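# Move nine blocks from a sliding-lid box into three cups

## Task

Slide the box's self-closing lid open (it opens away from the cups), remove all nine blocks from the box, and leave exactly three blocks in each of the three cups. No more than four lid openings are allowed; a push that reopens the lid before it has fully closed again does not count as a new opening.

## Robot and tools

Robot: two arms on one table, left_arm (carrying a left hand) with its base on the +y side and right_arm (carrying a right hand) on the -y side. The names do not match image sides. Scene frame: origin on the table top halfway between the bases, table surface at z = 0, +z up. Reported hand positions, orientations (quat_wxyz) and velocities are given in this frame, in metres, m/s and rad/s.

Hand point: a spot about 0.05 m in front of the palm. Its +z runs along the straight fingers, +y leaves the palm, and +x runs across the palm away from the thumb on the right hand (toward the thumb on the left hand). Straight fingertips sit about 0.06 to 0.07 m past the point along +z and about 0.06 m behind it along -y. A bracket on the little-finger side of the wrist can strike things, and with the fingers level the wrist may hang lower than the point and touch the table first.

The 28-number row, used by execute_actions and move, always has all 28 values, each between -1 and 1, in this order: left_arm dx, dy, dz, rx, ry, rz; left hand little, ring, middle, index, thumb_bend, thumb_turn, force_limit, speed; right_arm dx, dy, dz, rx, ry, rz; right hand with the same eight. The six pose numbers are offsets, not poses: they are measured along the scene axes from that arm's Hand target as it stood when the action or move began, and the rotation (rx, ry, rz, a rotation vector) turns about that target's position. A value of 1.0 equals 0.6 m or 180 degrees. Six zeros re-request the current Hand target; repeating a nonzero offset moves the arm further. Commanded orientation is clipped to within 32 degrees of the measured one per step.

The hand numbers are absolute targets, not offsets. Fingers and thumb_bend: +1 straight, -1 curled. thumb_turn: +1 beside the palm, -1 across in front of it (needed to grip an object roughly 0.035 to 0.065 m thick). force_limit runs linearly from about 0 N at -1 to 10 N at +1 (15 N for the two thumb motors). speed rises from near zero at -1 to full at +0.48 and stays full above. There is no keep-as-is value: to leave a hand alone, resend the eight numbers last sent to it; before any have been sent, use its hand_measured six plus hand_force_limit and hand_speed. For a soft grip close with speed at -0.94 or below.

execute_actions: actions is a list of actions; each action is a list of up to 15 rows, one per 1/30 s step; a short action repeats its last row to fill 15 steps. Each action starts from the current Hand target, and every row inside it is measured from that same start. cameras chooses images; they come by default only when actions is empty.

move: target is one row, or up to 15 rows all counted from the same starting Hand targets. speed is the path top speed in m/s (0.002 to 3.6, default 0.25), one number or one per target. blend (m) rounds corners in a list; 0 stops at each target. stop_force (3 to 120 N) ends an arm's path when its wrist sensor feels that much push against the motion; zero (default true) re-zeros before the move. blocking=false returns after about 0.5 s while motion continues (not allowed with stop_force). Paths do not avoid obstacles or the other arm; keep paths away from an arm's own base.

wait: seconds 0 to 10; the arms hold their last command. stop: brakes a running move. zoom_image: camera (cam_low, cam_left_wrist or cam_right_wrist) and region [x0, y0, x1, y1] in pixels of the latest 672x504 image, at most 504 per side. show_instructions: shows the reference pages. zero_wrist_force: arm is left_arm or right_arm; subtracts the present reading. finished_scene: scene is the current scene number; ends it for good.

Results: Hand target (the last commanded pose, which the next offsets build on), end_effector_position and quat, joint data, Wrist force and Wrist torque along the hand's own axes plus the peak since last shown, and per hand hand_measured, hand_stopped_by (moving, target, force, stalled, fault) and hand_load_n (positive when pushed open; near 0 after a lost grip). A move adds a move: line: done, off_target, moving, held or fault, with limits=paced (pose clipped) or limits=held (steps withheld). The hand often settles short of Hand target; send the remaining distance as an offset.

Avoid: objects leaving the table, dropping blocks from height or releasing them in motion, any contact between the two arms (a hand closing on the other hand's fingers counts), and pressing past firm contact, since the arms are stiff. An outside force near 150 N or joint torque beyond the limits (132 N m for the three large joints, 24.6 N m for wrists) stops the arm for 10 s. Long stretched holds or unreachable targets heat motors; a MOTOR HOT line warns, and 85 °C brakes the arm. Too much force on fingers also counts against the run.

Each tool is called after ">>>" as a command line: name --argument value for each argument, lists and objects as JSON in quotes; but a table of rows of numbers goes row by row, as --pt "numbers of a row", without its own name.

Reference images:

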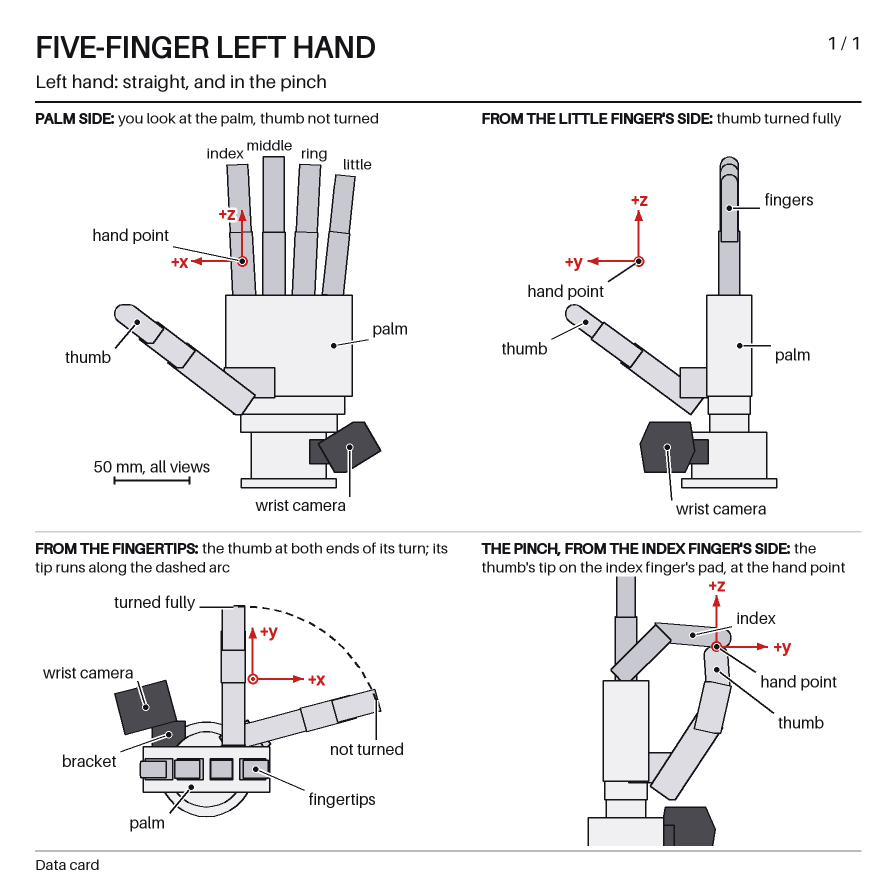

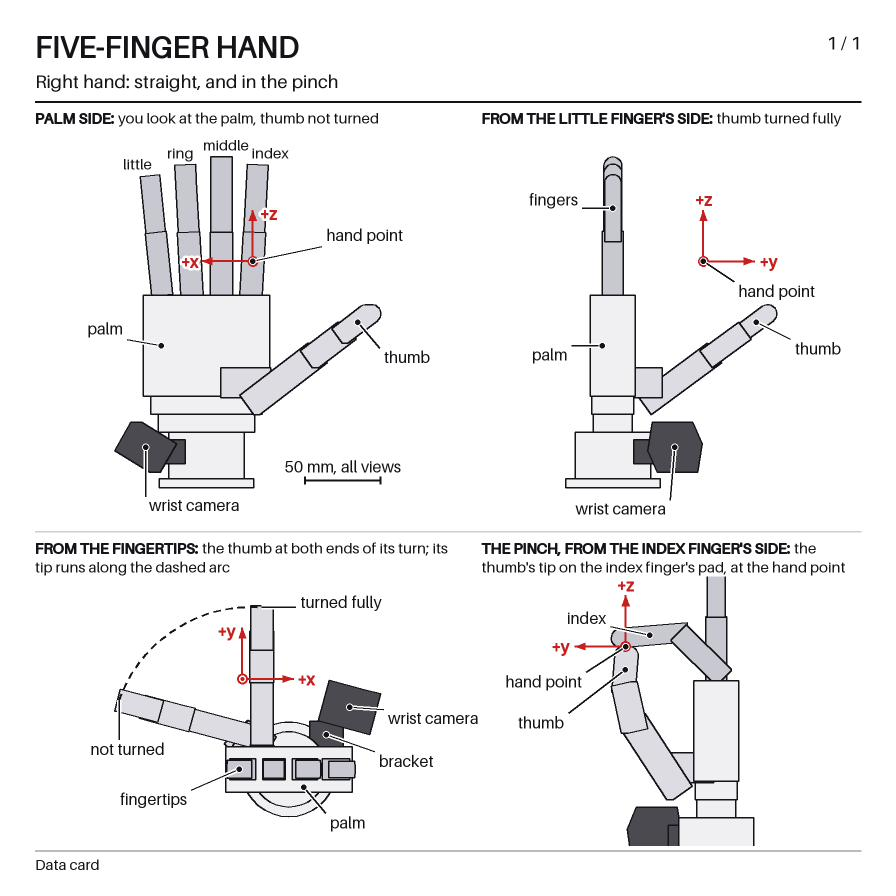

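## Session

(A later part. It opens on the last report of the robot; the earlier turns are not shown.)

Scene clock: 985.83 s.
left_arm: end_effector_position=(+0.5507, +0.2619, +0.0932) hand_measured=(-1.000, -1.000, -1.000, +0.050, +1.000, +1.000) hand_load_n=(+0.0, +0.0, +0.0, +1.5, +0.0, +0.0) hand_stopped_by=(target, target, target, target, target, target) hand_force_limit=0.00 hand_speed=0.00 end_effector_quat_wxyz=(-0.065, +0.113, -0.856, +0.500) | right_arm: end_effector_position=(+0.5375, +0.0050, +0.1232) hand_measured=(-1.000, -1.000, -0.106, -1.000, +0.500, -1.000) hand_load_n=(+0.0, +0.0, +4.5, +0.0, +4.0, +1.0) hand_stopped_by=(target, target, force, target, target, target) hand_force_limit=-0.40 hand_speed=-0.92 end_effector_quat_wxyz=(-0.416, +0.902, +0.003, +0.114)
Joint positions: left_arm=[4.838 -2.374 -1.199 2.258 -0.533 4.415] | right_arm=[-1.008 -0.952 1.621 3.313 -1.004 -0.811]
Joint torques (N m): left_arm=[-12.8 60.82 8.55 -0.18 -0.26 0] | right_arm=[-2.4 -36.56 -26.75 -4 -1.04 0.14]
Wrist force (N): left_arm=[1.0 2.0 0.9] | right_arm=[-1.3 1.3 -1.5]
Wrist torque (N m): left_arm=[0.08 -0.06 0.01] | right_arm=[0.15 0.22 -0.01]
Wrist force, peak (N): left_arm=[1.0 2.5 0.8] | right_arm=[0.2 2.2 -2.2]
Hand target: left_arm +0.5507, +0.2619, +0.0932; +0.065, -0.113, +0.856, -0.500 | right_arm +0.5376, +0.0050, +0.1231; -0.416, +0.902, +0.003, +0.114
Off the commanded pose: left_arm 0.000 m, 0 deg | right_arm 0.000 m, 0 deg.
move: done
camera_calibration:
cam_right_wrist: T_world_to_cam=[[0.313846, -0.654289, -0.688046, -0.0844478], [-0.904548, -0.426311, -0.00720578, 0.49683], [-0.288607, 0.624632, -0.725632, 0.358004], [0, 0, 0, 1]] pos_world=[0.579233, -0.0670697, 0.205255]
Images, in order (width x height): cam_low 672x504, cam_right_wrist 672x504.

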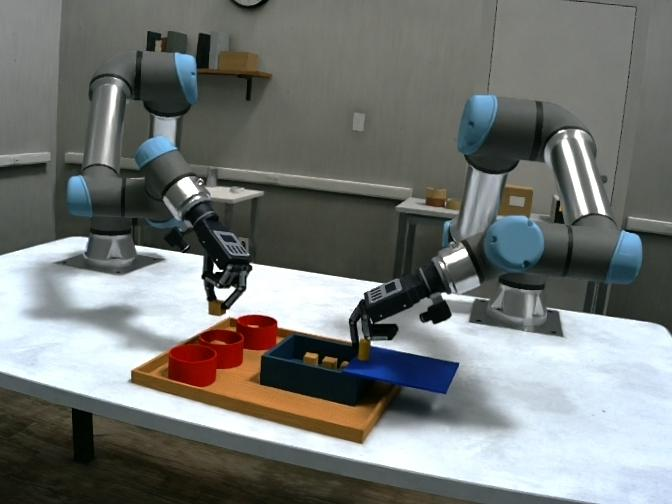

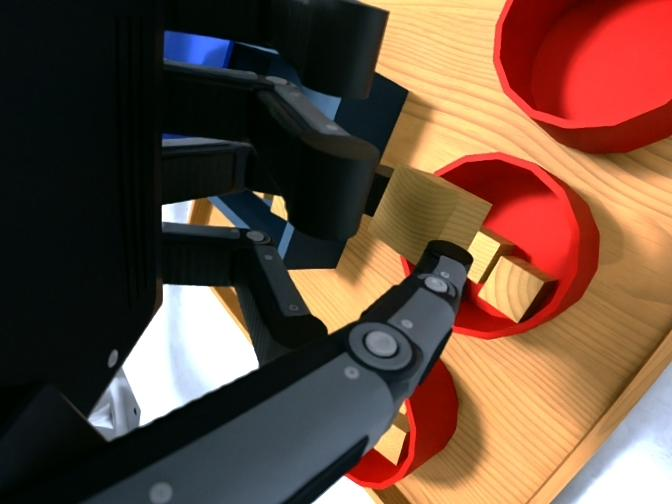

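>>> zoom_image --camera "cam_right_wrist" --region '[380, 130, 630, 360]'

Scaled by 2.016.

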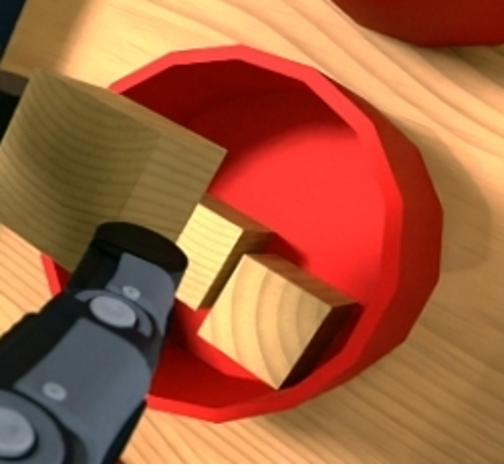

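>>> move --pt "0 0 0 0 0 0 -1 -1 -1 0.05 1 1 0 0 0.008 0.007 -0.04 0 0 0 -1 -1 -0.35 -1 0.5 -1 -0.4 -0.92" --speed 0.06 --cameras '["cam_right_wrist"]'

>>> zoom_image --camera "cam_right_wrist" --region '[340, 100, 630, 360]'

Scene clock: 1018.03 s.
left_arm: end_effector_position=(+0.5507, +0.2619, +0.0932) hand_measured=(-1.000, -1.000, -1.000, +0.050, +1.000, +1.000) hand_load_n=(+0.0, +0.0, +0.0, +2.0, +0.0, -0.5) hand_stopped_by=(target, target, target, target, target, target) hand_force_limit=0.00 hand_speed=0.00 end_effector_quat_wxyz=(-0.065, +0.113, -0.856, +0.500) | right_arm: end_effector_position=(+0.5425, +0.0093, +0.0990) hand_measured=(-1.000, -1.000, -0.106, -1.000, +0.500, -1.000) hand_load_n=(+0.0, +0.0, +5.0, +0.0, +4.0, +1.0) hand_stopped_by=(target, target, force, target, target, target) hand_force_limit=-0.40 hand_speed=-0.92 end_effector_quat_wxyz=(-0.416, +0.902, +0.003, +0.114) end_effector_velocity=(+0.000, +0.000, +0.003) end_effector_angular_velocity=(-0.001, -0.001, -0.001)
Joint positions: left_arm=[4.838 -2.374 -1.199 2.258 -0.533 4.415] | right_arm=[-1.006 -0.904 1.612 3.273 -1.005 -0.809]
Joint velocities: left_arm=[within noise] | right_arm=[0 -0.005 -0.001 0.006 -0.001 -0.001]
Joint torques (N m): left_arm=[-12.98 60.37 8.59 -0.15 -0.25 0.05] | right_arm=[7.94 -57.75 -16.68 -1.06 -1.17 0.95]
Wrist force (N): left_arm=[1.2 1.4 0.4] | right_arm=[-0.9 1.2 -1.5]
Wrist torque (N m): left_arm=[0.07 -0.08 0.02] | right_arm=[0.13 0.17 0.02]
Wrist force, peak (N): left_arm=[0.5 2.5 1.0] | right_arm=[-1.3 1.4 -1.6]
Hand target: left_arm +0.5507, +0.2619, +0.0932; +0.065, -0.113, +0.856, -0.500 | right_arm +0.5424, +0.0092, +0.0991; -0.416, +0.902, +0.003, +0.114
Off the commanded pose: left_arm 0.000 m, 0 deg | right_arm 0.000 m, 0 deg.
move: done
camera_calibration:
cam_right_wrist: T_world_to_cam=[[0.313917, -0.654279, -0.688023, -0.0997987], [-0.904553, -0.426298, -0.0073194, 0.502946], [-0.288514, 0.62465, -0.725652, 0.339196], [0, 0, 0, 1]] pos_world=[0.584133, -0.0627697, 0.181156]
Images, in order (width x height): cam_right_wrist 672x504.

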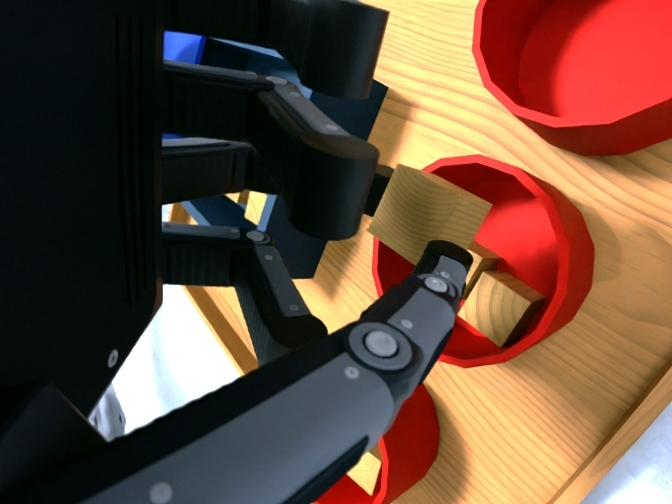

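Scaled by 1.738.

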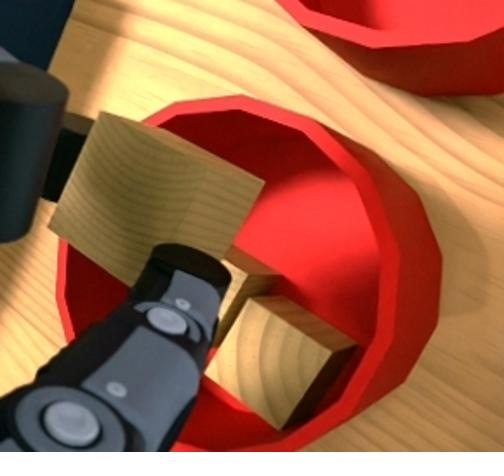

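>>> move --pt "0 0 0 0 0 0 -1 -1 -1 0.05 1 1 0 0 0 0 -0.06 0 0 0 -1 -1 -0.35 -1 0.5 -1 -0.4 -0.92" --pt "0 0 0 0 0 0 -1 -1 -1 0.05 1 1 0 0 0 0 -0.105 0 0 0 -1 -1 -0.35 -1 0.5 -1 -0.4 -0.92" --speed '[0.05,0.015]' --blend '[0.004,0]' --stop_force 3 --cameras '["cam_right_wrist"]'

Scene clock: 1030.27 s.
left_arm: end_effector_position=(+0.5507, +0.2619, +0.0932) hand_measured=(-1.000, -1.000, -1.000, +0.050, +1.000, +1.000) hand_load_n=(+0.0, +0.0, +0.0, +1.5, +0.0, -0.5) hand_stopped_by=(target, target, target, target, target, target) hand_force_limit=0.00 hand_speed=0.00 end_effector_quat_wxyz=(-0.065, +0.113, -0.856, +0.500) | right_arm: end_effector_position=(+0.5424, +0.0092, +0.0408) hand_measured=(-1.000, -1.000, -0.106, -1.000, +0.500, -1.000) hand_load_n=(+0.0, +0.0, +4.5, +0.0, +3.5, +1.0) hand_stopped_by=(target, target, force, target, target, target) hand_force_limit=-0.40 hand_speed=-0.92 end_effector_quat_wxyz=(-0.416, +0.902, +0.003, +0.114)
Joint positions: left_arm=[4.838 -2.374 -1.199 2.258 -0.533 4.415] | right_arm=[-1.006 -0.809 1.63 3.161 -1.005 -0.809]
Joint torques (N m): left_arm=[-13.24 60.53 8.89 -0.2 -0.25 -0.09] | right_arm=[-3.88 -59.5 -24.63 -4.06 1.81 0.8]
Wrist force (N): left_arm=[1.0 1.8 0.8] | right_arm=[-1.0 0.9 -2.1]
Wrist torque (N m): left_arm=[0.08 -0.05 0.01] | right_arm=[0.16 0.21 0.01]
Wrist force, peak (N): left_arm=[0.7 2.3 1.1] | right_arm=[-0.6 -2.1 -7.2]
Hand target: left_arm +0.5507, +0.2619, +0.0932; +0.065, -0.113, +0.856, -0.500 | right_arm +0.5424, +0.0092, +0.0409; -0.416, +0.902, +0.003, +0.114 (not the last commanded pose)
Off the commanded pose: left_arm 0.000 m, 0 deg | right_arm 0.005 m, 0 deg.
move: contact (right_arm); path passed 1 of 2 targets
camera_calibration:
cam_right_wrist: T_world_to_cam=[[0.313782, -0.654319, -0.688046, -0.139829], [-0.90457, -0.426266, -0.00715668, 0.502469], [-0.288608, 0.624631, -0.725632, 0.297076], [0, 0, 0, 1]] pos_world=[0.584132, -0.06287, 0.122955]
Images, in order (width x height): cam_right_wrist 672x504.

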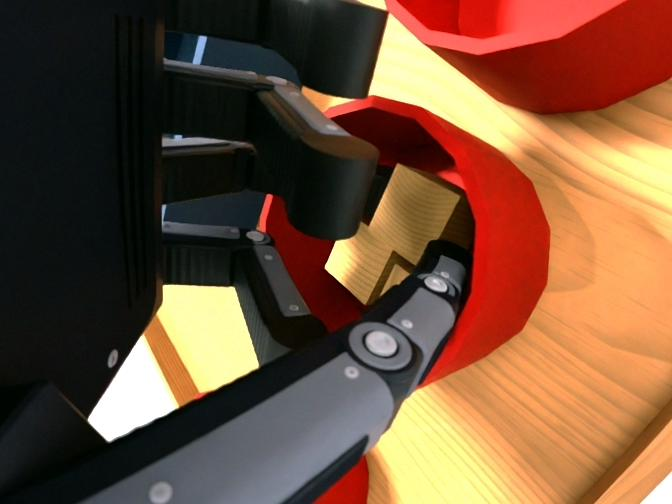

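>>> move --target '[0,0,0,0,0,0,-1,-1,-1,0.05,1,1,0,0,0,0,0.0008,0,0,0,-1,-1,-0.05,-1,0.5,-1,-0.4,-0.85]' --speed 0.02 --cameras '["cam_right_wrist"]'

>>> move --target '[0,0,0,0,0,0,-1,-1,-1,0.05,1,1,0,0,0,0,0.13,0,0,0,-1,-1,-0.05,-1,0.5,-1,-0.4,-0.85]' --speed 0.07 --cameras '["cam_right_wrist"]'

>>> zoom_image --camera "cam_right_wrist" --region '[340, 100, 630, 360]'

Scene clock: 1035.20 s.
left_arm: end_effector_position=(+0.5507, +0.2619, +0.0932) hand_measured=(-1.000, -1.000, -1.000, +0.050, +1.000, +1.000) hand_load_n=(+0.0, +0.0, +0.0, +2.0, +0.0, +0.0) hand_stopped_by=(target, target, target, target, target, target) hand_force_limit=0.00 hand_speed=0.00 end_effector_quat_wxyz=(-0.065, +0.113, -0.856, +0.500) | right_arm: end_effector_position=(+0.5424, +0.0092, +0.0413) hand_measured=(-1.000, -1.000, -0.050, -1.000, +0.500, -1.000) hand_load_n=(+0.0, +0.0, -3.0, +0.0, -2.0, -2.0) hand_stopped_by=(target, target, target, target, target, target) hand_force_limit=-0.40 hand_speed=-0.85 end_effector_quat_wxyz=(-0.416, +0.902, +0.003, +0.114)
Joint positions: left_arm=[4.838 -2.374 -1.199 2.258 -0.533 4.415] | right_arm=[-1.006 -0.81 1.63 3.162 -1.005 -0.809]
Joint torques (N m): left_arm=[-13.5 60.7 8.57 -0.28 -0.25 0] | right_arm=[-4.32 -54.55 -21.57 -1.09 1.76 0.11]
Wrist force (N): left_arm=[0.9 1.4 0.6] | right_arm=[-0.1 -2.2 -6.5]
Wrist torque (N m): left_arm=[0.06 -0.01 0.00] | right_arm=[-0.07 0.20 -0.02]
Wrist force, peak (N): left_arm=[0.8 2.3 1.0] | right_arm=[-0.6 -3.6 -8.4]
Hand target: left_arm +0.5507, +0.2619, +0.0932; +0.065, -0.113, +0.856, -0.500 | right_arm +0.5424, +0.0092, +0.0413; -0.416, +0.902, +0.003, +0.114
Off the commanded pose: left_arm 0.000 m, 0 deg | right_arm 0.000 m, 0 deg.
move: done
camera_calibration:
cam_right_wrist: T_world_to_cam=[[0.313853, -0.654309, -0.688023, -0.139528], [-0.904575, -0.426253, -0.00727031, 0.502491], [-0.288515, 0.62465, -0.725652, 0.297389], [0, 0, 0, 1]] pos_world=[0.584133, -0.06287, 0.123455]
Images, in order (width x height): cam_right_wrist 672x504.

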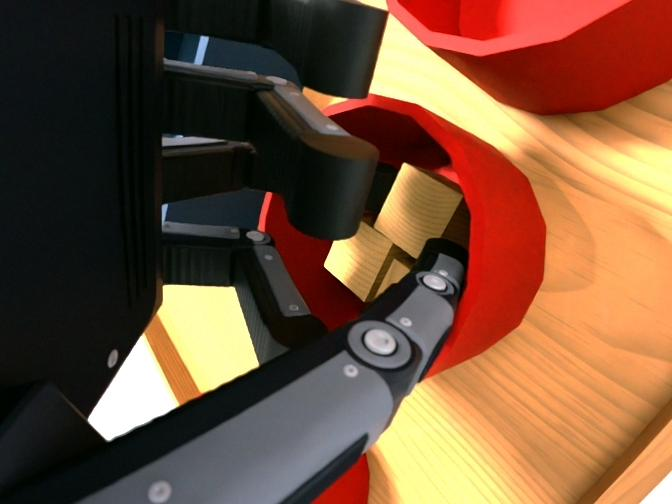

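Scene clock: 1036.63 s.
left_arm: end_effector_position=(+0.5507, +0.2619, +0.0932) hand_measured=(-1.000, -1.000, -1.000, +0.050, +1.000, +1.000) hand_load_n=(+0.0, +0.0, +0.0, +1.5, +0.0, -0.5) hand_stopped_by=(target, target, target, target, target, target) hand_force_limit=0.00 hand_speed=0.00 end_effector_quat_wxyz=(-0.065, +0.113, -0.856, +0.500) | right_arm: end_effector_position=(+0.5425, +0.0093, +0.1196) hand_measured=(-1.000, -1.000, -0.050, -1.000, +0.500, -1.000) hand_load_n=(+0.0, +0.0, +0.0, +0.0, +0.0, +0.0) hand_stopped_by=(target, target, target, target, target, target) hand_force_limit=-0.40 hand_speed=-0.85 end_effector_quat_wxyz=(-0.416, +0.902, +0.003, +0.114)
Joint positions: left_arm=[4.838 -2.374 -1.199 2.258 -0.533 4.415] | right_arm=[-1.006 -0.935 1.601 3.314 -1.005 -0.809]
Joint torques (N m): left_arm=[-13.19 60.75 8.97 -0.1 -0.29 -0.07] | right_arm=[1.78 -37.47 -6.9 -3.93 1.2 -0.65]
Wrist force (N): left_arm=[0.9 1.7 0.9] | right_arm=[-0.8 0.9 -1.8]
Wrist torque (N m): left_arm=[0.06 -0.04 0.01] | right_arm=[0.11 0.13 0.01]
Wrist force, peak (N): left_arm=[1.0 2.1 1.2] | right_arm=[0.1 -1.7 -5.8]
Hand target: left_arm +0.5507, +0.2619, +0.0932; +0.065, -0.113, +0.856, -0.500 | right_arm +0.5424, +0.0092, +0.1193; -0.416, +0.902, +0.003, +0.114
Off the commanded pose: left_arm 0.000 m, 0 deg | right_arm 0.000 m, 0 deg.
move: done
camera_calibration:
cam_right_wrist: T_world_to_cam=[[0.314025, -0.654177, -0.68807, -0.0858069], [-0.904586, -0.426223, -0.00761163, 0.503137], [-0.288292, 0.624808, -0.725605, 0.354005], [0, 0, 0, 1]] pos_world=[0.584133, -0.0628698, 0.201657]
Images, in order (width x height): cam_right_wrist 672x504.

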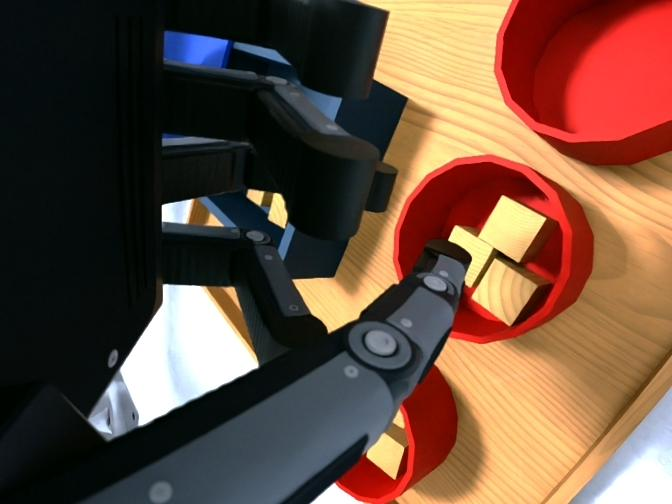

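Scaled by 1.738.

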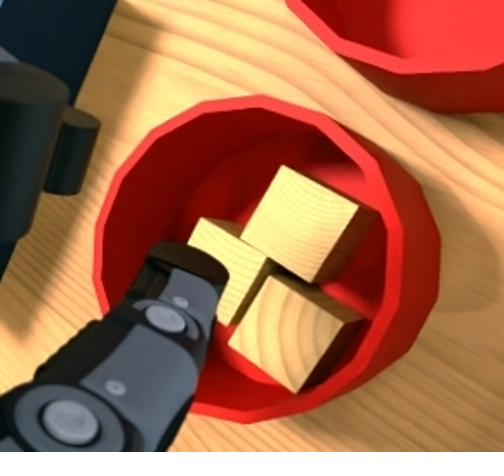

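>>> move --target '[0,0,0,0,0,0,-1,-1,-1,0.05,1,1,0,0,-0.0637,0.2347,0.0367,0.0217,0.1765,-0.0216,-1,-1,0.75,-1,0.5,-1,-0.4,0]' --speed 0.15 --cameras '["cam_right_wrist","cam_low"]'

Scene clock: 1061.00 s.
left_arm: end_effector_position=(+0.5507, +0.2619, +0.0932) hand_measured=(-1.000, -1.000, -1.000, +0.050, +1.000, +1.000) hand_load_n=(+0.5, +0.0, +0.0, +1.5, +0.0, +0.0) hand_stopped_by=(target, target, target, target, target, target) hand_force_limit=0.00 hand_speed=0.00 end_effector_quat_wxyz=(-0.065, +0.113, -0.856, +0.500) | right_arm: end_effector_position=(+0.5041, +0.1501, +0.1413) hand_measured=(-1.000, -1.000, +0.750, -1.000, +0.500, -1.000) hand_load_n=(+0.0, +0.0, +0.0, +0.0, +0.0, +0.0) hand_stopped_by=(target, target, target, target, target, target) hand_force_limit=-0.40 hand_speed=0.00 end_effector_quat_wxyz=(+0.426, -0.884, +0.145, +0.123)
Joint positions: left_arm=[4.838 -2.374 -1.199 2.258 -0.533 4.415] | right_arm=[-0.908 -0.685 1.107 3.709 -0.811 -0.364]
Joint torques (N m): left_arm=[-13.3 60.9 8.89 -0.12 -0.15 -0.12] | right_arm=[-9.74 -65.5 -16.07 -3.55 -0.87 0.31]
Wrist force (N): left_arm=[1.0 1.4 0.4] | right_arm=[0.7 1.0 -2.2]
Wrist torque (N m): left_arm=[0.07 -0.04 0.01] | right_arm=[0.13 0.03 0.26]
Wrist force, peak (N): left_arm=[1.0 2.3 0.8] | right_arm=[0.6 1.1 -2.3]
Hand target: left_arm +0.5507, +0.2619, +0.0932; +0.065, -0.113, +0.856, -0.500 | right_arm +0.5042, +0.1500, +0.1414; -0.426, +0.884, -0.145, -0.123
Off the commanded pose: left_arm 0.000 m, 0 deg | right_arm 0.000 m, 0 deg.
move: done
camera_calibration:
cam_right_wrist: T_world_to_cam=[[-0.147959, -0.608719, -0.779468, 0.272331], [-0.806148, -0.382334, 0.451604, 0.407616], [-0.572917, 0.695185, -0.434147, 0.36244], [0, 0, 0, 1]] pos_world=[0.576541, 0.0696558, 0.185544]
Images, in order (width x height): cam_low 672x504, cam_right_wrist 672x504.

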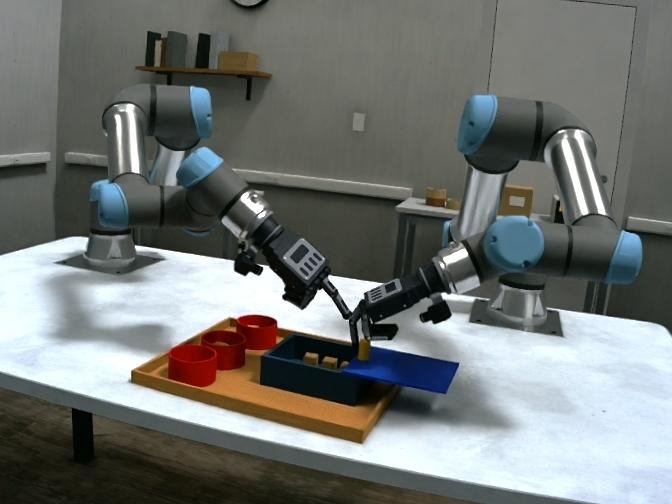

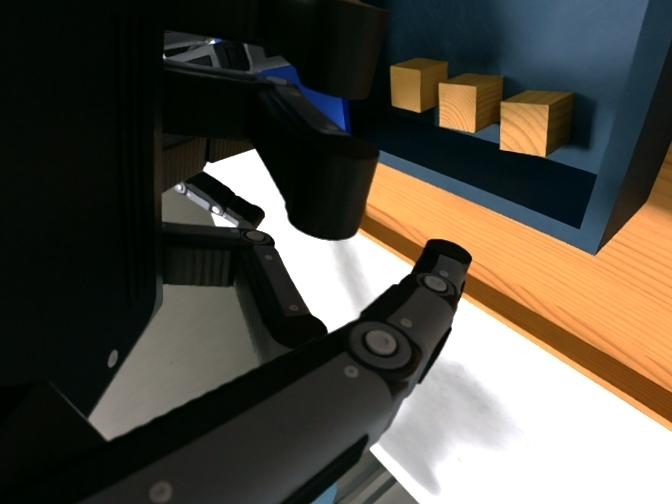

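>>> zoom_image --camera "cam_right_wrist" --region '[350, 20, 670, 270]'

Scaled by 1.575.

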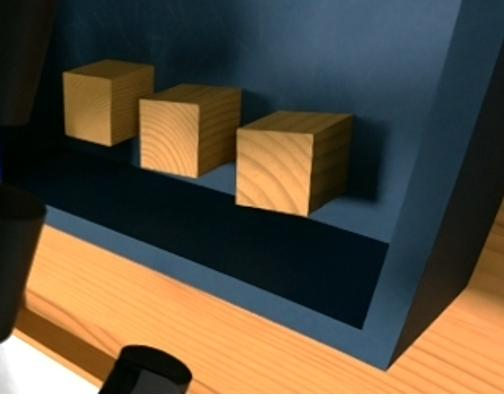

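>>> move --target '[0,0,0,0,0,0,-1,-1,-1,0.05,1,1,0,0,-0.007,0.0152,-0.0523,0,0,0,-1,-1,0.75,-1,0.5,-1,-0.4,0]' --speed 0.06 --cameras '["cam_right_wrist"]'

>>> move --target '[0,0,0,0,0,0,-1,-1,-1,0.05,1,1,0,0,0,0,-0.0442,0,0,0,-1,-1,0.75,-1,0.5,-1,-0.4,0]' --speed 0.02 --stop_force 3 --cameras '["cam_right_wrist","cam_low"]'

Scene clock: 1102.77 s.
left_arm: end_effector_position=(+0.5507, +0.2619, +0.0932) hand_measured=(-1.000, -1.000, -1.000, +0.050, +1.000, +1.000) hand_load_n=(+0.0, +0.0, +0.0, +1.5, +0.0, -0.5) hand_stopped_by=(target, target, target, target, target, target) hand_force_limit=0.00 hand_speed=0.00 end_effector_quat_wxyz=(-0.065, +0.113, -0.856, +0.500) | right_arm: end_effector_position=(+0.4999, +0.1592, +0.1098) hand_measured=(-1.000, -1.000, +0.750, -1.000, +0.500, -1.000) hand_load_n=(+0.0, +0.0, +0.0, +0.0, +0.0, +0.0) hand_stopped_by=(target, target, target, target, target, target) hand_force_limit=-0.40 hand_speed=0.00 end_effector_quat_wxyz=(+0.426, -0.884, +0.145, +0.124) end_effector_velocity=(+0.000, -0.001, +0.003) end_effector_angular_velocity=(+0.000, +0.001, +0.001)
Joint positions: left_arm=[4.838 -2.374 -1.199 2.258 -0.533 4.415] | right_arm=[-0.895 -0.638 1.106 3.652 -0.818 -0.349]
Joint velocities: left_arm=[within noise] | right_arm=[-0.001 -0.005 0 0.006 0.002 -0.001]
Joint torques (N m): left_arm=[-12.99 60.22 8.3 -0.09 -0.3 -0.17] | right_arm=[-6.27 -71.24 -28.73 -1.34 0.42 -0.6]
Wrist force (N): left_arm=[1.0 2.1 0.7] | right_arm=[0.2 0.9 -2.3]
Wrist torque (N m): left_arm=[0.14 -0.04 -0.01] | right_arm=[0.13 0.11 0.03]
Wrist force, peak (N): left_arm=[0.8 2.3 1.2] | right_arm=[0.4 0.3 -3.1]
Hand target: left_arm +0.5507, +0.2619, +0.0932; +0.065, -0.113, +0.856, -0.500 | right_arm +0.5000, +0.1592, +0.1100; -0.426, +0.884, -0.145, -0.123
Off the commanded pose: left_arm 0.000 m, 0 deg | right_arm 0.000 m, 0 deg.
move: done
camera_calibration:
cam_right_wrist: T_world_to_cam=[[-0.148217, -0.608783, -0.779369, 0.252817], [-0.806126, -0.382143, 0.451806, 0.421795], [-0.572882, 0.695234, -0.434115, 0.339945], [0, 0, 0, 1]] pos_world=[0.572239, 0.0787548, 0.154044]
Images, in order (width x height): cam_right_wrist 672x504.

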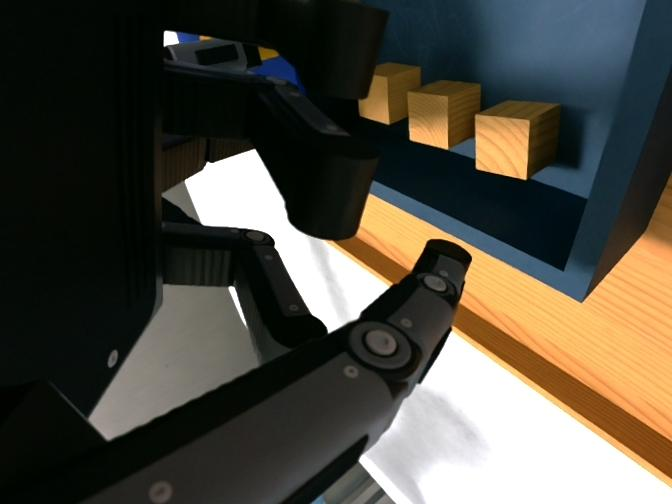

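Scene clock: 1105.20 s.
left_arm: end_effector_position=(+0.5507, +0.2619, +0.0932) hand_measured=(-1.000, -1.000, -1.000, +0.050, +1.000, +1.000) hand_load_n=(+0.0, +0.0, +0.0, +1.5, +0.0, +0.0) hand_stopped_by=(target, target, target, target, target, target) hand_force_limit=0.00 hand_speed=0.00 end_effector_quat_wxyz=(-0.065, +0.113, -0.856, +0.500) | right_arm: end_effector_position=(+0.5000, +0.1591, +0.0834) hand_measured=(-1.000, -1.000, +0.750, -1.000, +0.500, -1.000) hand_load_n=(+0.0, +0.0, +0.0, +0.0, +0.0, +0.0) hand_stopped_by=(target, target, target, target, target, target) hand_force_limit=-0.40 hand_speed=0.00 end_effector_quat_wxyz=(+0.426, -0.884, +0.145, +0.123)
Joint positions: left_arm=[4.838 -2.374 -1.199 2.258 -0.533 4.415] | right_arm=[-0.896 -0.605 1.118 3.608 -0.818 -0.349]
Joint torques (N m): left_arm=[-13.23 61.1 8.96 -0.16 -0.14 -0.22] | right_arm=[-8.4 -69.42 -29.34 -1.25 2.66 0.18]
Wrist force (N): left_arm=[1.1 1.8 0.6] | right_arm=[0.5 0.9 -2.5]
Wrist torque (N m): left_arm=[0.09 -0.06 0.01] | right_arm=[0.15 0.06 0.04]
Wrist force, peak (N): left_arm=[0.7 2.3 0.9] | right_arm=[0.3 1.3 -2.6]
Hand target: left_arm +0.5507, +0.2619, +0.0932; +0.065, -0.113, +0.856, -0.500 | right_arm +0.5000, +0.1592, +0.0835; -0.426, +0.884, -0.145, -0.123
Off the commanded pose: left_arm 0.000 m, 0 deg | right_arm 0.000 m, 0 deg.
move: done
camera_calibration:
cam_right_wrist: T_world_to_cam=[[-0.148163, -0.608742, -0.77941, 0.232245], [-0.806184, -0.382133, 0.45171, 0.433765], [-0.572813, 0.695275, -0.43414, 0.328616], [0, 0, 0, 1]] pos_world=[0.57234, 0.0786549, 0.127744]
Images, in order (width x height): cam_low 672x504, cam_right_wrist 672x504.

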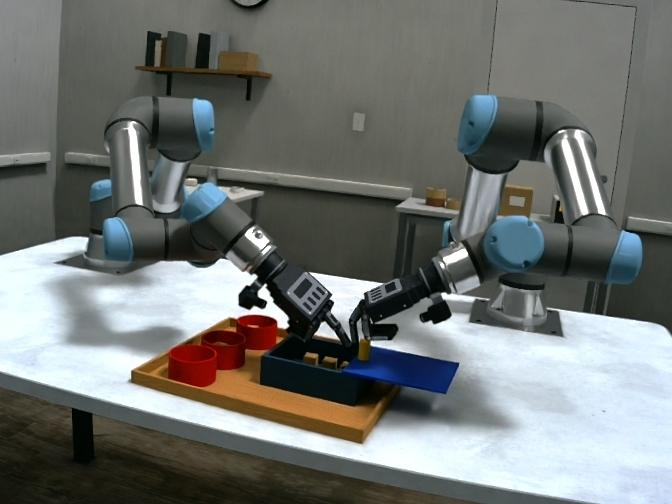

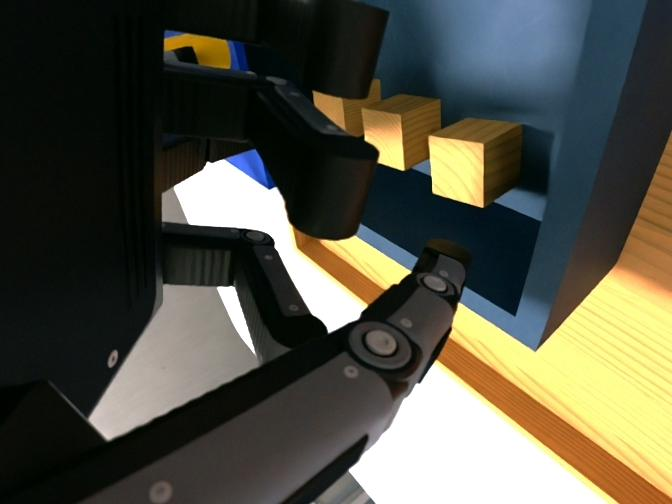

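>>> move --target '[0,0,0,0,0,0,-1,-1,-1,0.05,1,1,0,0,0.0013,0.0082,-0.0275,0,0,0,-1,-1,0.75,-1,0.5,-1,-0.4,0]' --speed 0.015 --stop_force 3 --cameras '["cam_right_wrist","cam_low"]'

>>> zoom_image --camera "cam_low" --region '[230, 290, 450, 420]'

Scene clock: 1114.33 s.
left_arm: end_effector_position=(+0.5507, +0.2619, +0.0932) hand_measured=(-1.000, -1.000, -1.000, +0.050, +1.000, +1.000) hand_load_n=(+0.5, +0.0, +0.0, +1.5, +0.0, +0.0) hand_stopped_by=(target, target, target, target, target, target) hand_force_limit=0.00 hand_speed=0.00 end_effector_quat_wxyz=(-0.065, +0.113, -0.856, +0.500) | right_arm: end_effector_position=(+0.5008, +0.1641, +0.0670) hand_measured=(-1.000, -1.000, +0.750, -1.000, +0.500, -1.000) hand_load_n=(+0.0, +0.0, +0.0, +0.0, +0.0, +0.0) hand_stopped_by=(target, target, target, target, target, target) hand_force_limit=-0.40 hand_speed=0.00 end_effector_quat_wxyz=(+0.426, -0.884, +0.145, +0.123)
Joint positions: left_arm=[4.838 -2.374 -1.199 2.258 -0.533 4.415] | right_arm=[-0.891 -0.573 1.102 3.589 -0.821 -0.344]
Joint torques (N m): left_arm=[-13.25 60.61 8.3 -0.09 -0.2 -0.17] | right_arm=[-1.21 -68.94 -8.99 -1.45 0.24 -0.61]
Wrist force (N): left_arm=[1.0 1.6 0.4] | right_arm=[0.4 0.7 -2.2]
Wrist torque (N m): left_arm=[0.10 -0.05 0.01] | right_arm=[0.09 0.07 0.03]
Wrist force, peak (N): left_arm=[1.0 2.3 0.9] | right_arm=[0.4 1.2 -2.6]
Hand target: left_arm +0.5507, +0.2619, +0.0932; +0.065, -0.113, +0.856, -0.500 | right_arm +0.5008, +0.1641, +0.0670; -0.426, +0.884, -0.145, -0.123
Off the commanded pose: left_arm 0.000 m, 0 deg | right_arm 0.000 m, 0 deg.
move: done
camera_calibration:
cam_right_wrist: T_world_to_cam=[[-0.148103, -0.608714, -0.779444, 0.222514], [-0.806196, -0.382177, 0.451651, 0.443791], [-0.572812, 0.695275, -0.434141, 0.318434], [0, 0, 0, 1]] pos_world=[0.57314, 0.0836552, 0.111244]
Images, in order (width x height): cam_low 672x504, cam_right_wrist 672x504.

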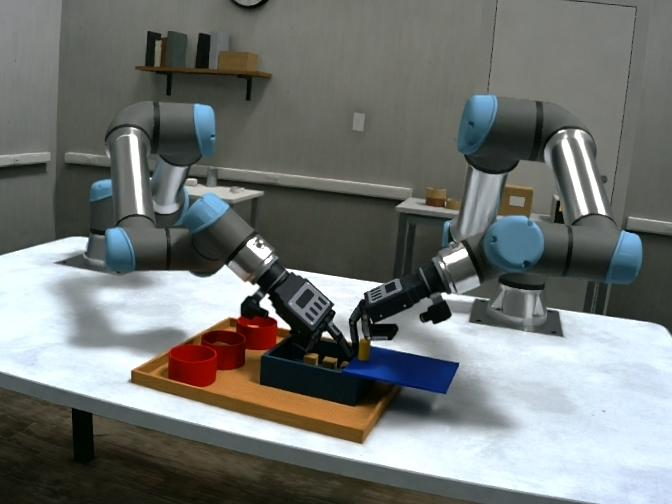

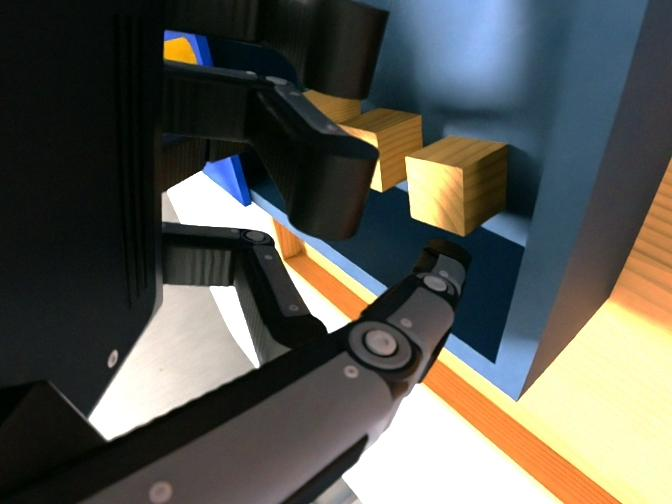

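Scaled by 2.291.

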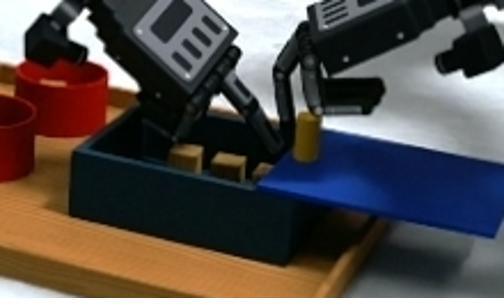

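>>> move --target '[0,0,0,0,0,0,-1,-1,-1,0.05,1,1,0,0,0,0,0,0,0,0,-1,-1,0.75,-1,0.6,-1,-0.4,-0.3]' --speed 0.015

>>> move --target '[0,0,0,0,0,0,-1,-1,-1,0.05,1,1,0,0,0.0017,0.0107,-0.0217,0,0,0,-1,-1,0.75,-1,0.6,-1,-0.4,-0.3]' --speed 0.01 --stop_force 3 --cameras '["cam_right_wrist","cam_low"]'

>>> zoom_image --camera "cam_low" --region '[230, 290, 450, 420]'

Scene clock: 1119.30 s.
left_arm: end_effector_position=(+0.5507, +0.2619, +0.0932) hand_measured=(-1.000, -1.000, -1.000, +0.050, +1.000, +1.000) hand_load_n=(+0.0, +0.0, +0.0, +1.5, +0.0, +0.0) hand_stopped_by=(target, target, target, target, target, target) hand_force_limit=0.00 hand_speed=0.00 end_effector_quat_wxyz=(-0.065, +0.113, -0.856, +0.500) | right_arm: end_effector_position=(+0.5008, +0.1641, +0.0670) hand_measured=(-1.000, -1.000, +0.750, -1.000, +0.600, -1.000) hand_load_n=(+0.0, +0.0, +0.0, +0.0, +0.0, +0.0) hand_stopped_by=(target, target, target, target, target, target) hand_force_limit=-0.40 hand_speed=-0.30 end_effector_quat_wxyz=(+0.426, -0.884, +0.145, +0.123)
Joint positions: left_arm=[4.838 -2.374 -1.199 2.258 -0.533 4.415] | right_arm=[-0.891 -0.573 1.102 3.589 -0.821 -0.344]
Joint torques (N m): left_arm=[-12.99 60.67 8.86 -0.14 -0.19 -0.2] | right_arm=[-6.4 -70.02 -10.04 -1.33 2.32 -0.61]
Wrist force (N): left_arm=[0.6 1.8 1.0] | right_arm=[0.1 0.9 -2.4]
Wrist torque (N m): left_arm=[0.06 0.01 -0.01] | right_arm=[0.14 0.12 0.02]
Wrist force, peak (N): left_arm=[0.8 2.4 1.0] | right_arm=[0.3 1.2 -2.5]
Hand target: left_arm +0.5507, +0.2619, +0.0932; +0.065, -0.113, +0.856, -0.500 | right_arm +0.5008, +0.1641, +0.0670; -0.426, +0.884, -0.145, -0.123
Off the commanded pose: left_arm 0.000 m, 0 deg | right_arm 0.000 m, 0 deg.
move: done

Scene clock: 1121.50 s.
left_arm: end_effector_position=(+0.5507, +0.2619, +0.0932) hand_measured=(-1.000, -1.000, -1.000, +0.050, +1.000, +1.000) hand_load_n=(+0.0, +0.0, +0.0, +1.5, +0.0, +0.0) hand_stopped_by=(target, target, target, target, target, target) hand_force_limit=0.00 hand_speed=0.00 end_effector_quat_wxyz=(-0.065, +0.113, -0.856, +0.500) | right_arm: end_effector_position=(+0.5016, +0.1691, +0.0569) hand_measured=(-1.000, -1.000, +0.750, -1.000, +0.600, -1.000) hand_load_n=(+0.0, +0.0, +2.5, +0.0, +0.0, +0.0) hand_stopped_by=(target, target, target, target, target, target) hand_force_limit=-0.40 hand_speed=-0.30 end_effector_quat_wxyz=(+0.427, -0.884, +0.145, +0.123)
Joint positions: left_arm=[4.838 -2.374 -1.199 2.258 -0.533 4.415] | right_arm=[-0.887 -0.549 1.083 3.58 -0.823 -0.339]
Joint torques (N m): left_arm=[-13.35 59.99 8.93 -0.1 -0.19 -0.2] | right_arm=[-8.62 -67.01 -7.88 -0.54 2.18 -1.08]
Wrist force (N): left_arm=[1.2 2.0 0.9] | right_arm=[-0.6 -1.3 -4.0]
Wrist torque (N m): left_arm=[0.09 -0.08 0.02] | right_arm=[0.33 0.10 -0.08]
Wrist force, peak (N): left_arm=[0.9 2.2 1.0] | right_arm=[-1.9 -3.3 -5.3]
Hand target: left_arm +0.5507, +0.2619, +0.0932; +0.065, -0.113, +0.856, -0.500 | right_arm +0.5016, +0.1691, +0.0569; -0.427, +0.884, -0.145, -0.123 (not the last commanded pose)
Off the commanded pose: left_arm 0.000 m, 0 deg | right_arm 0.003 m, 0 deg.
move: contact (right_arm)
camera_calibration:
cam_right_wrist: T_world_to_cam=[[-0.148083, -0.608629, -0.779514, 0.217732], [-0.806183, -0.382256, 0.451608, 0.450874], [-0.572836, 0.695307, -0.43406, 0.311102], [0, 0, 0, 1]] pos_world=[0.57394, 0.0885558, 0.101144]
Images, in order (width x height): cam_low 672x504, cam_right_wrist 672x504.

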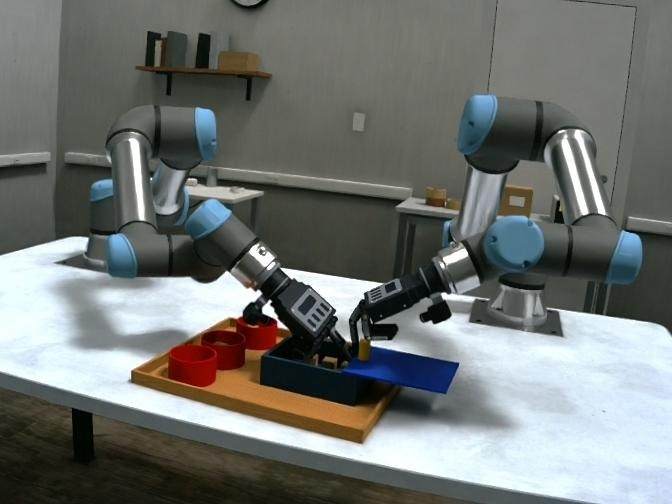

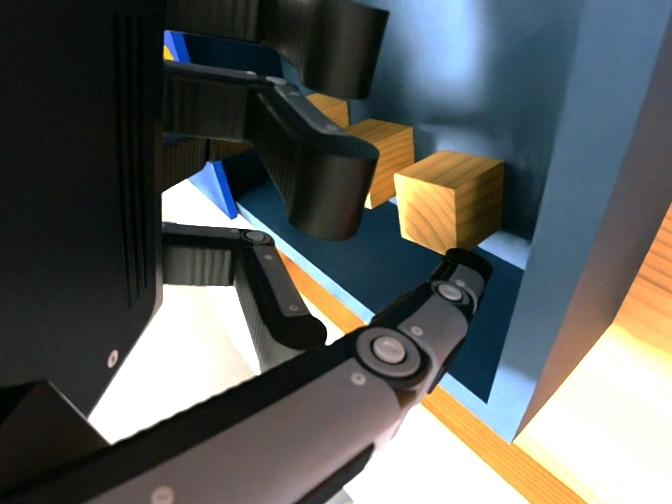

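Scaled by 2.291.

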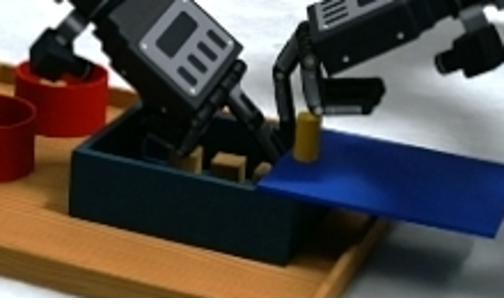

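>>> move --pt "0 0 0 0 0 0 -1 -1 -1 0.05 1 1 0 0 0 0 0.005 0 0 0 -1 -1 0.75 -1 0.66 -1 -0.4 -0.3" --pt "0 0 0 0 0 0 -1 -1 -1 0.05 1 1 0 0 0.001 0.0066 0.005 0 0 0 -1 -1 0.75 -1 0.66 -1 -0.4 -0.3" --speed 0.015 --cameras '["cam_right_wrist"]'

>>> move --target '[0,0,0,0,0,0,-1,-1,-1,0.05,1,1,0,0,0,0,-0.0105,0,0,0,-1,-1,0.75,-1,0.66,-1,-0.4,-0.3]' --speed 0.01 --stop_force 3 --cameras '["cam_right_wrist","cam_low"]'

Scene clock: 1131.37 s.
left_arm: end_effector_position=(+0.5507, +0.2619, +0.0932) hand_measured=(-1.000, -1.000, -1.000, +0.050, +1.000, +1.000) hand_load_n=(+0.0, +0.0, +0.0, +2.0, +0.0, -0.5) hand_stopped_by=(target, target, target, target, target, target) hand_force_limit=0.00 hand_speed=0.00 end_effector_quat_wxyz=(-0.065, +0.113, -0.856, +0.500) | right_arm: end_effector_position=(+0.5022, +0.1731, +0.0599) hand_measured=(-1.000, -1.000, +0.750, -1.000, +0.660, -1.000) hand_load_n=(+0.0, +0.0, +0.0, +0.0, +0.0, +0.0) hand_stopped_by=(target, target, target, target, target, target) hand_force_limit=-0.40 hand_speed=-0.30 end_effector_quat_wxyz=(+0.427, -0.884, +0.145, +0.123)
Joint positions: left_arm=[4.838 -2.374 -1.199 2.258 -0.533 4.415] | right_arm=[-0.883 -0.545 1.065 3.591 -0.825 -0.335]
Joint torques (N m): left_arm=[-12.97 59.97 8.55 -0.14 -0.29 -0.13] | right_arm=[3.74 -63.37 -10.58 -2.57 -0.8 0.04]
Wrist force (N): left_arm=[0.8 1.3 0.6] | right_arm=[0.0 1.2 -2.0]
Wrist torque (N m): left_arm=[0.03 -0.03 0.01] | right_arm=[0.15 0.13 0.00]
Wrist force, peak (N): left_arm=[0.5 2.5 0.8] | right_arm=[-1.1 -2.1 -4.8]
Hand target: left_arm +0.5507, +0.2619, +0.0932; +0.065, -0.113, +0.856, -0.500 | right_arm +0.5022, +0.1730, +0.0599; -0.427, +0.884, -0.145, -0.123
Off the commanded pose: left_arm 0.000 m, 0 deg | right_arm 0.000 m, 0 deg.
move: done
camera_calibration:
cam_right_wrist: T_world_to_cam=[[-0.148118, -0.608587, -0.77954, 0.222673], [-0.806204, -0.38223, 0.451591, 0.451582], [-0.572796, 0.695357, -0.434031, 0.309867], [0, 0, 0, 1]] pos_world=[0.57454, 0.0926558, 0.104144]
Images, in order (width x height): cam_right_wrist 672x504.

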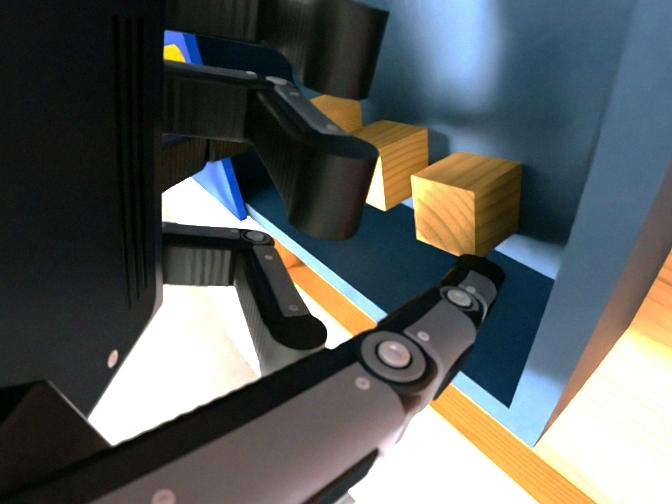

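Scene clock: 1132.63 s.
left_arm: end_effector_position=(+0.5507, +0.2619, +0.0932) hand_measured=(-1.000, -1.000, -1.000, +0.050, +1.000, +1.000) hand_load_n=(+0.0, +0.0, +0.0, +1.5, +0.0, -0.5) hand_stopped_by=(target, target, target, target, target, target) hand_force_limit=0.00 hand_speed=0.00 end_effector_quat_wxyz=(-0.065, +0.113, -0.856, +0.500) | right_arm: end_effector_position=(+0.5022, +0.1730, +0.0535) hand_measured=(-1.000, -1.000, +0.750, -1.000, +0.660, -1.000) hand_load_n=(+0.0, +0.0, +0.0, +0.0, +0.0, +0.0) hand_stopped_by=(target, target, target, target, target, target) hand_force_limit=-0.40 hand_speed=-0.30 end_effector_quat_wxyz=(+0.427, -0.884, +0.145, +0.123)
Joint positions: left_arm=[4.838 -2.374 -1.199 2.258 -0.533 4.415] | right_arm=[-0.883 -0.536 1.066 3.581 -0.825 -0.335]
Joint torques (N m): left_arm=[-13 60.48 8.66 -0.2 -0.23 -0.23] | right_arm=[-6.67 -69.48 -11.49 -1.12 2.64 -0.47]
Wrist force (N): left_arm=[0.7 1.6 0.7] | right_arm=[0.1 0.9 -2.3]
Wrist torque (N m): left_arm=[0.09 0.01 -0.02] | right_arm=[0.13 0.11 0.01]
Wrist force, peak (N): left_arm=[0.7 2.3 1.0] | right_arm=[0.3 0.9 -2.6]
Hand target: left_arm +0.5507, +0.2619, +0.0932; +0.065, -0.113, +0.856, -0.500 | right_arm +0.5022, +0.1730, +0.0536; -0.427, +0.884, -0.145, -0.123
Off the commanded pose: left_arm 0.000 m, 0 deg | right_arm 0.000 m, 0 deg.
move: done
camera_calibration:
cam_right_wrist: T_world_to_cam=[[-0.148149, -0.608675, -0.779466, 0.217642], [-0.806122, -0.382257, 0.451716, 0.454377], [-0.572904, 0.695266, -0.434035, 0.30723], [0, 0, 0, 1]] pos_world=[0.57454, 0.0925556, 0.0977434]
Images, in order (width x height): cam_low 672x504, cam_right_wrist 672x504.

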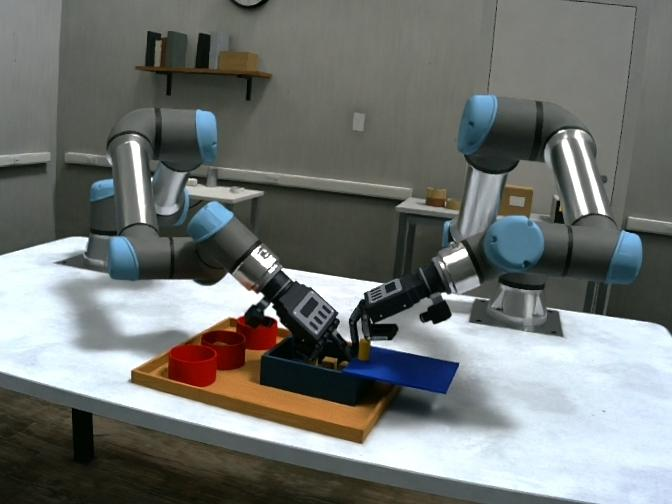

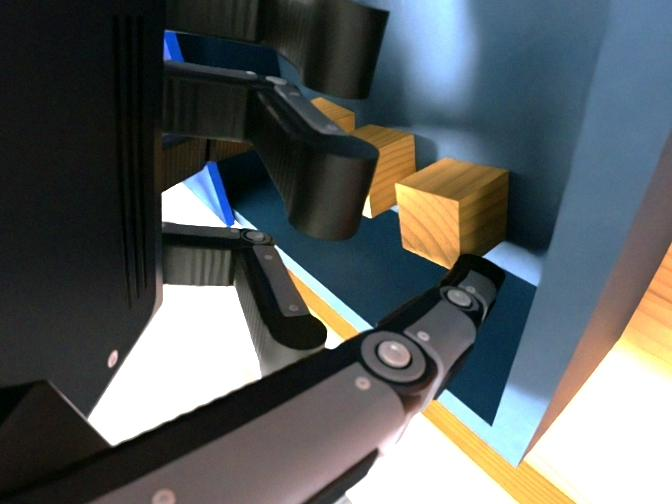

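>>> move --target '[0,0,0,0,0,0,-1,-1,-1,0.05,1,1,0,0,0,0,-0.0067,0,0,0,-1,-1,0.75,-1,0.66,-1,-0.4,-0.3]' --speed 0.008 --stop_force 3 --cameras '["cam_right_wrist"]'

>>> zoom_image --camera "cam_right_wrist" --region '[300, 80, 560, 320]'

Scene clock: 1143.03 s.
left_arm: end_effector_position=(+0.5507, +0.2619, +0.0932) hand_measured=(-1.000, -1.000, -1.000, +0.050, +1.000, +1.000) hand_load_n=(+0.0, +0.0, +0.0, +2.0, +0.0, -0.5) hand_stopped_by=(target, target, target, target, target, target) hand_force_limit=0.00 hand_speed=0.00 end_effector_quat_wxyz=(-0.065, +0.113, -0.856, +0.500) | right_arm: end_effector_position=(+0.5022, +0.1730, +0.0495) hand_measured=(-1.000, -1.000, +0.750, -1.000, +0.660, -1.000) hand_load_n=(+0.0, +0.5, +0.0, +0.0, +0.0, +0.0) hand_stopped_by=(target, target, target, target, target, target) hand_force_limit=-0.40 hand_speed=-0.30 end_effector_quat_wxyz=(+0.427, -0.884, +0.145, +0.123)
Joint positions: left_arm=[4.838 -2.374 -1.199 2.258 -0.533 4.415] | right_arm=[-0.883 -0.531 1.067 3.575 -0.825 -0.335]
Joint torques (N m): left_arm=[-13.27 60.61 8.98 -0.08 -0.22 -0.19] | right_arm=[-6.84 -68.1 -9.76 -1.25 2.5 0.8]
Wrist force (N): left_arm=[0.8 1.9 1.0] | right_arm=[0.0 1.2 -2.0]
Wrist torque (N m): left_arm=[0.08 -0.01 -0.01] | right_arm=[0.17 0.13 0.01]
Wrist force, peak (N): left_arm=[1.1 2.2 1.0] | right_arm=[0.4 1.0 -2.5]
Hand target: left_arm +0.5507, +0.2619, +0.0932; +0.065, -0.113, +0.856, -0.500 | right_arm +0.5022, +0.1730, +0.0496; -0.427, +0.884, -0.145, -0.123
Off the commanded pose: left_arm 0.000 m, 0 deg | right_arm 0.000 m, 0 deg.
move: done
camera_calibration:
cam_right_wrist: T_world_to_cam=[[-0.148149, -0.608675, -0.779466, 0.214524], [-0.806122, -0.382257, 0.451716, 0.456184], [-0.572904, 0.695266, -0.434035, 0.305493], [0, 0, 0, 1]] pos_world=[0.57454, 0.0925556, 0.0937434]
Images, in order (width x height): cam_right_wrist 672x504.

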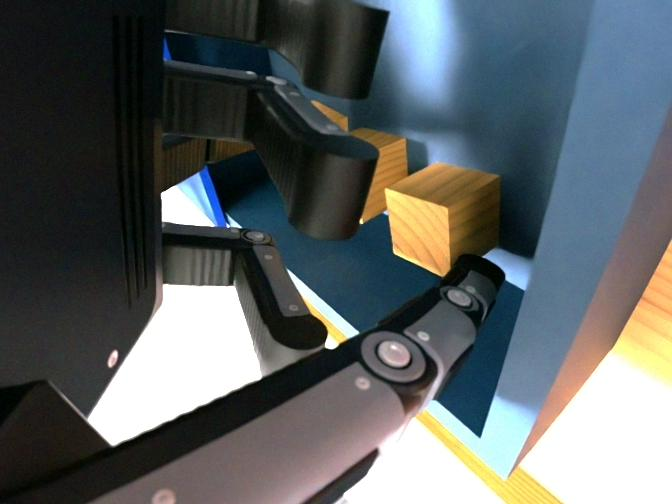

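Scaled by 1.938.

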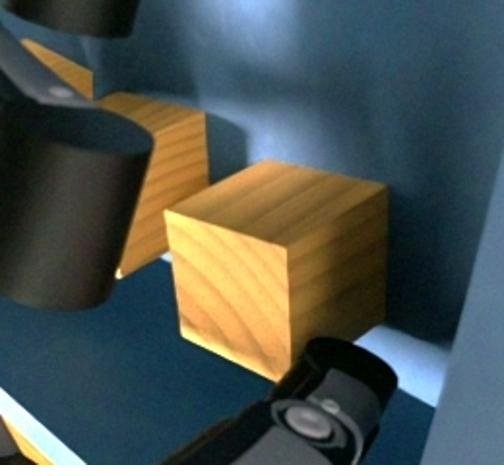

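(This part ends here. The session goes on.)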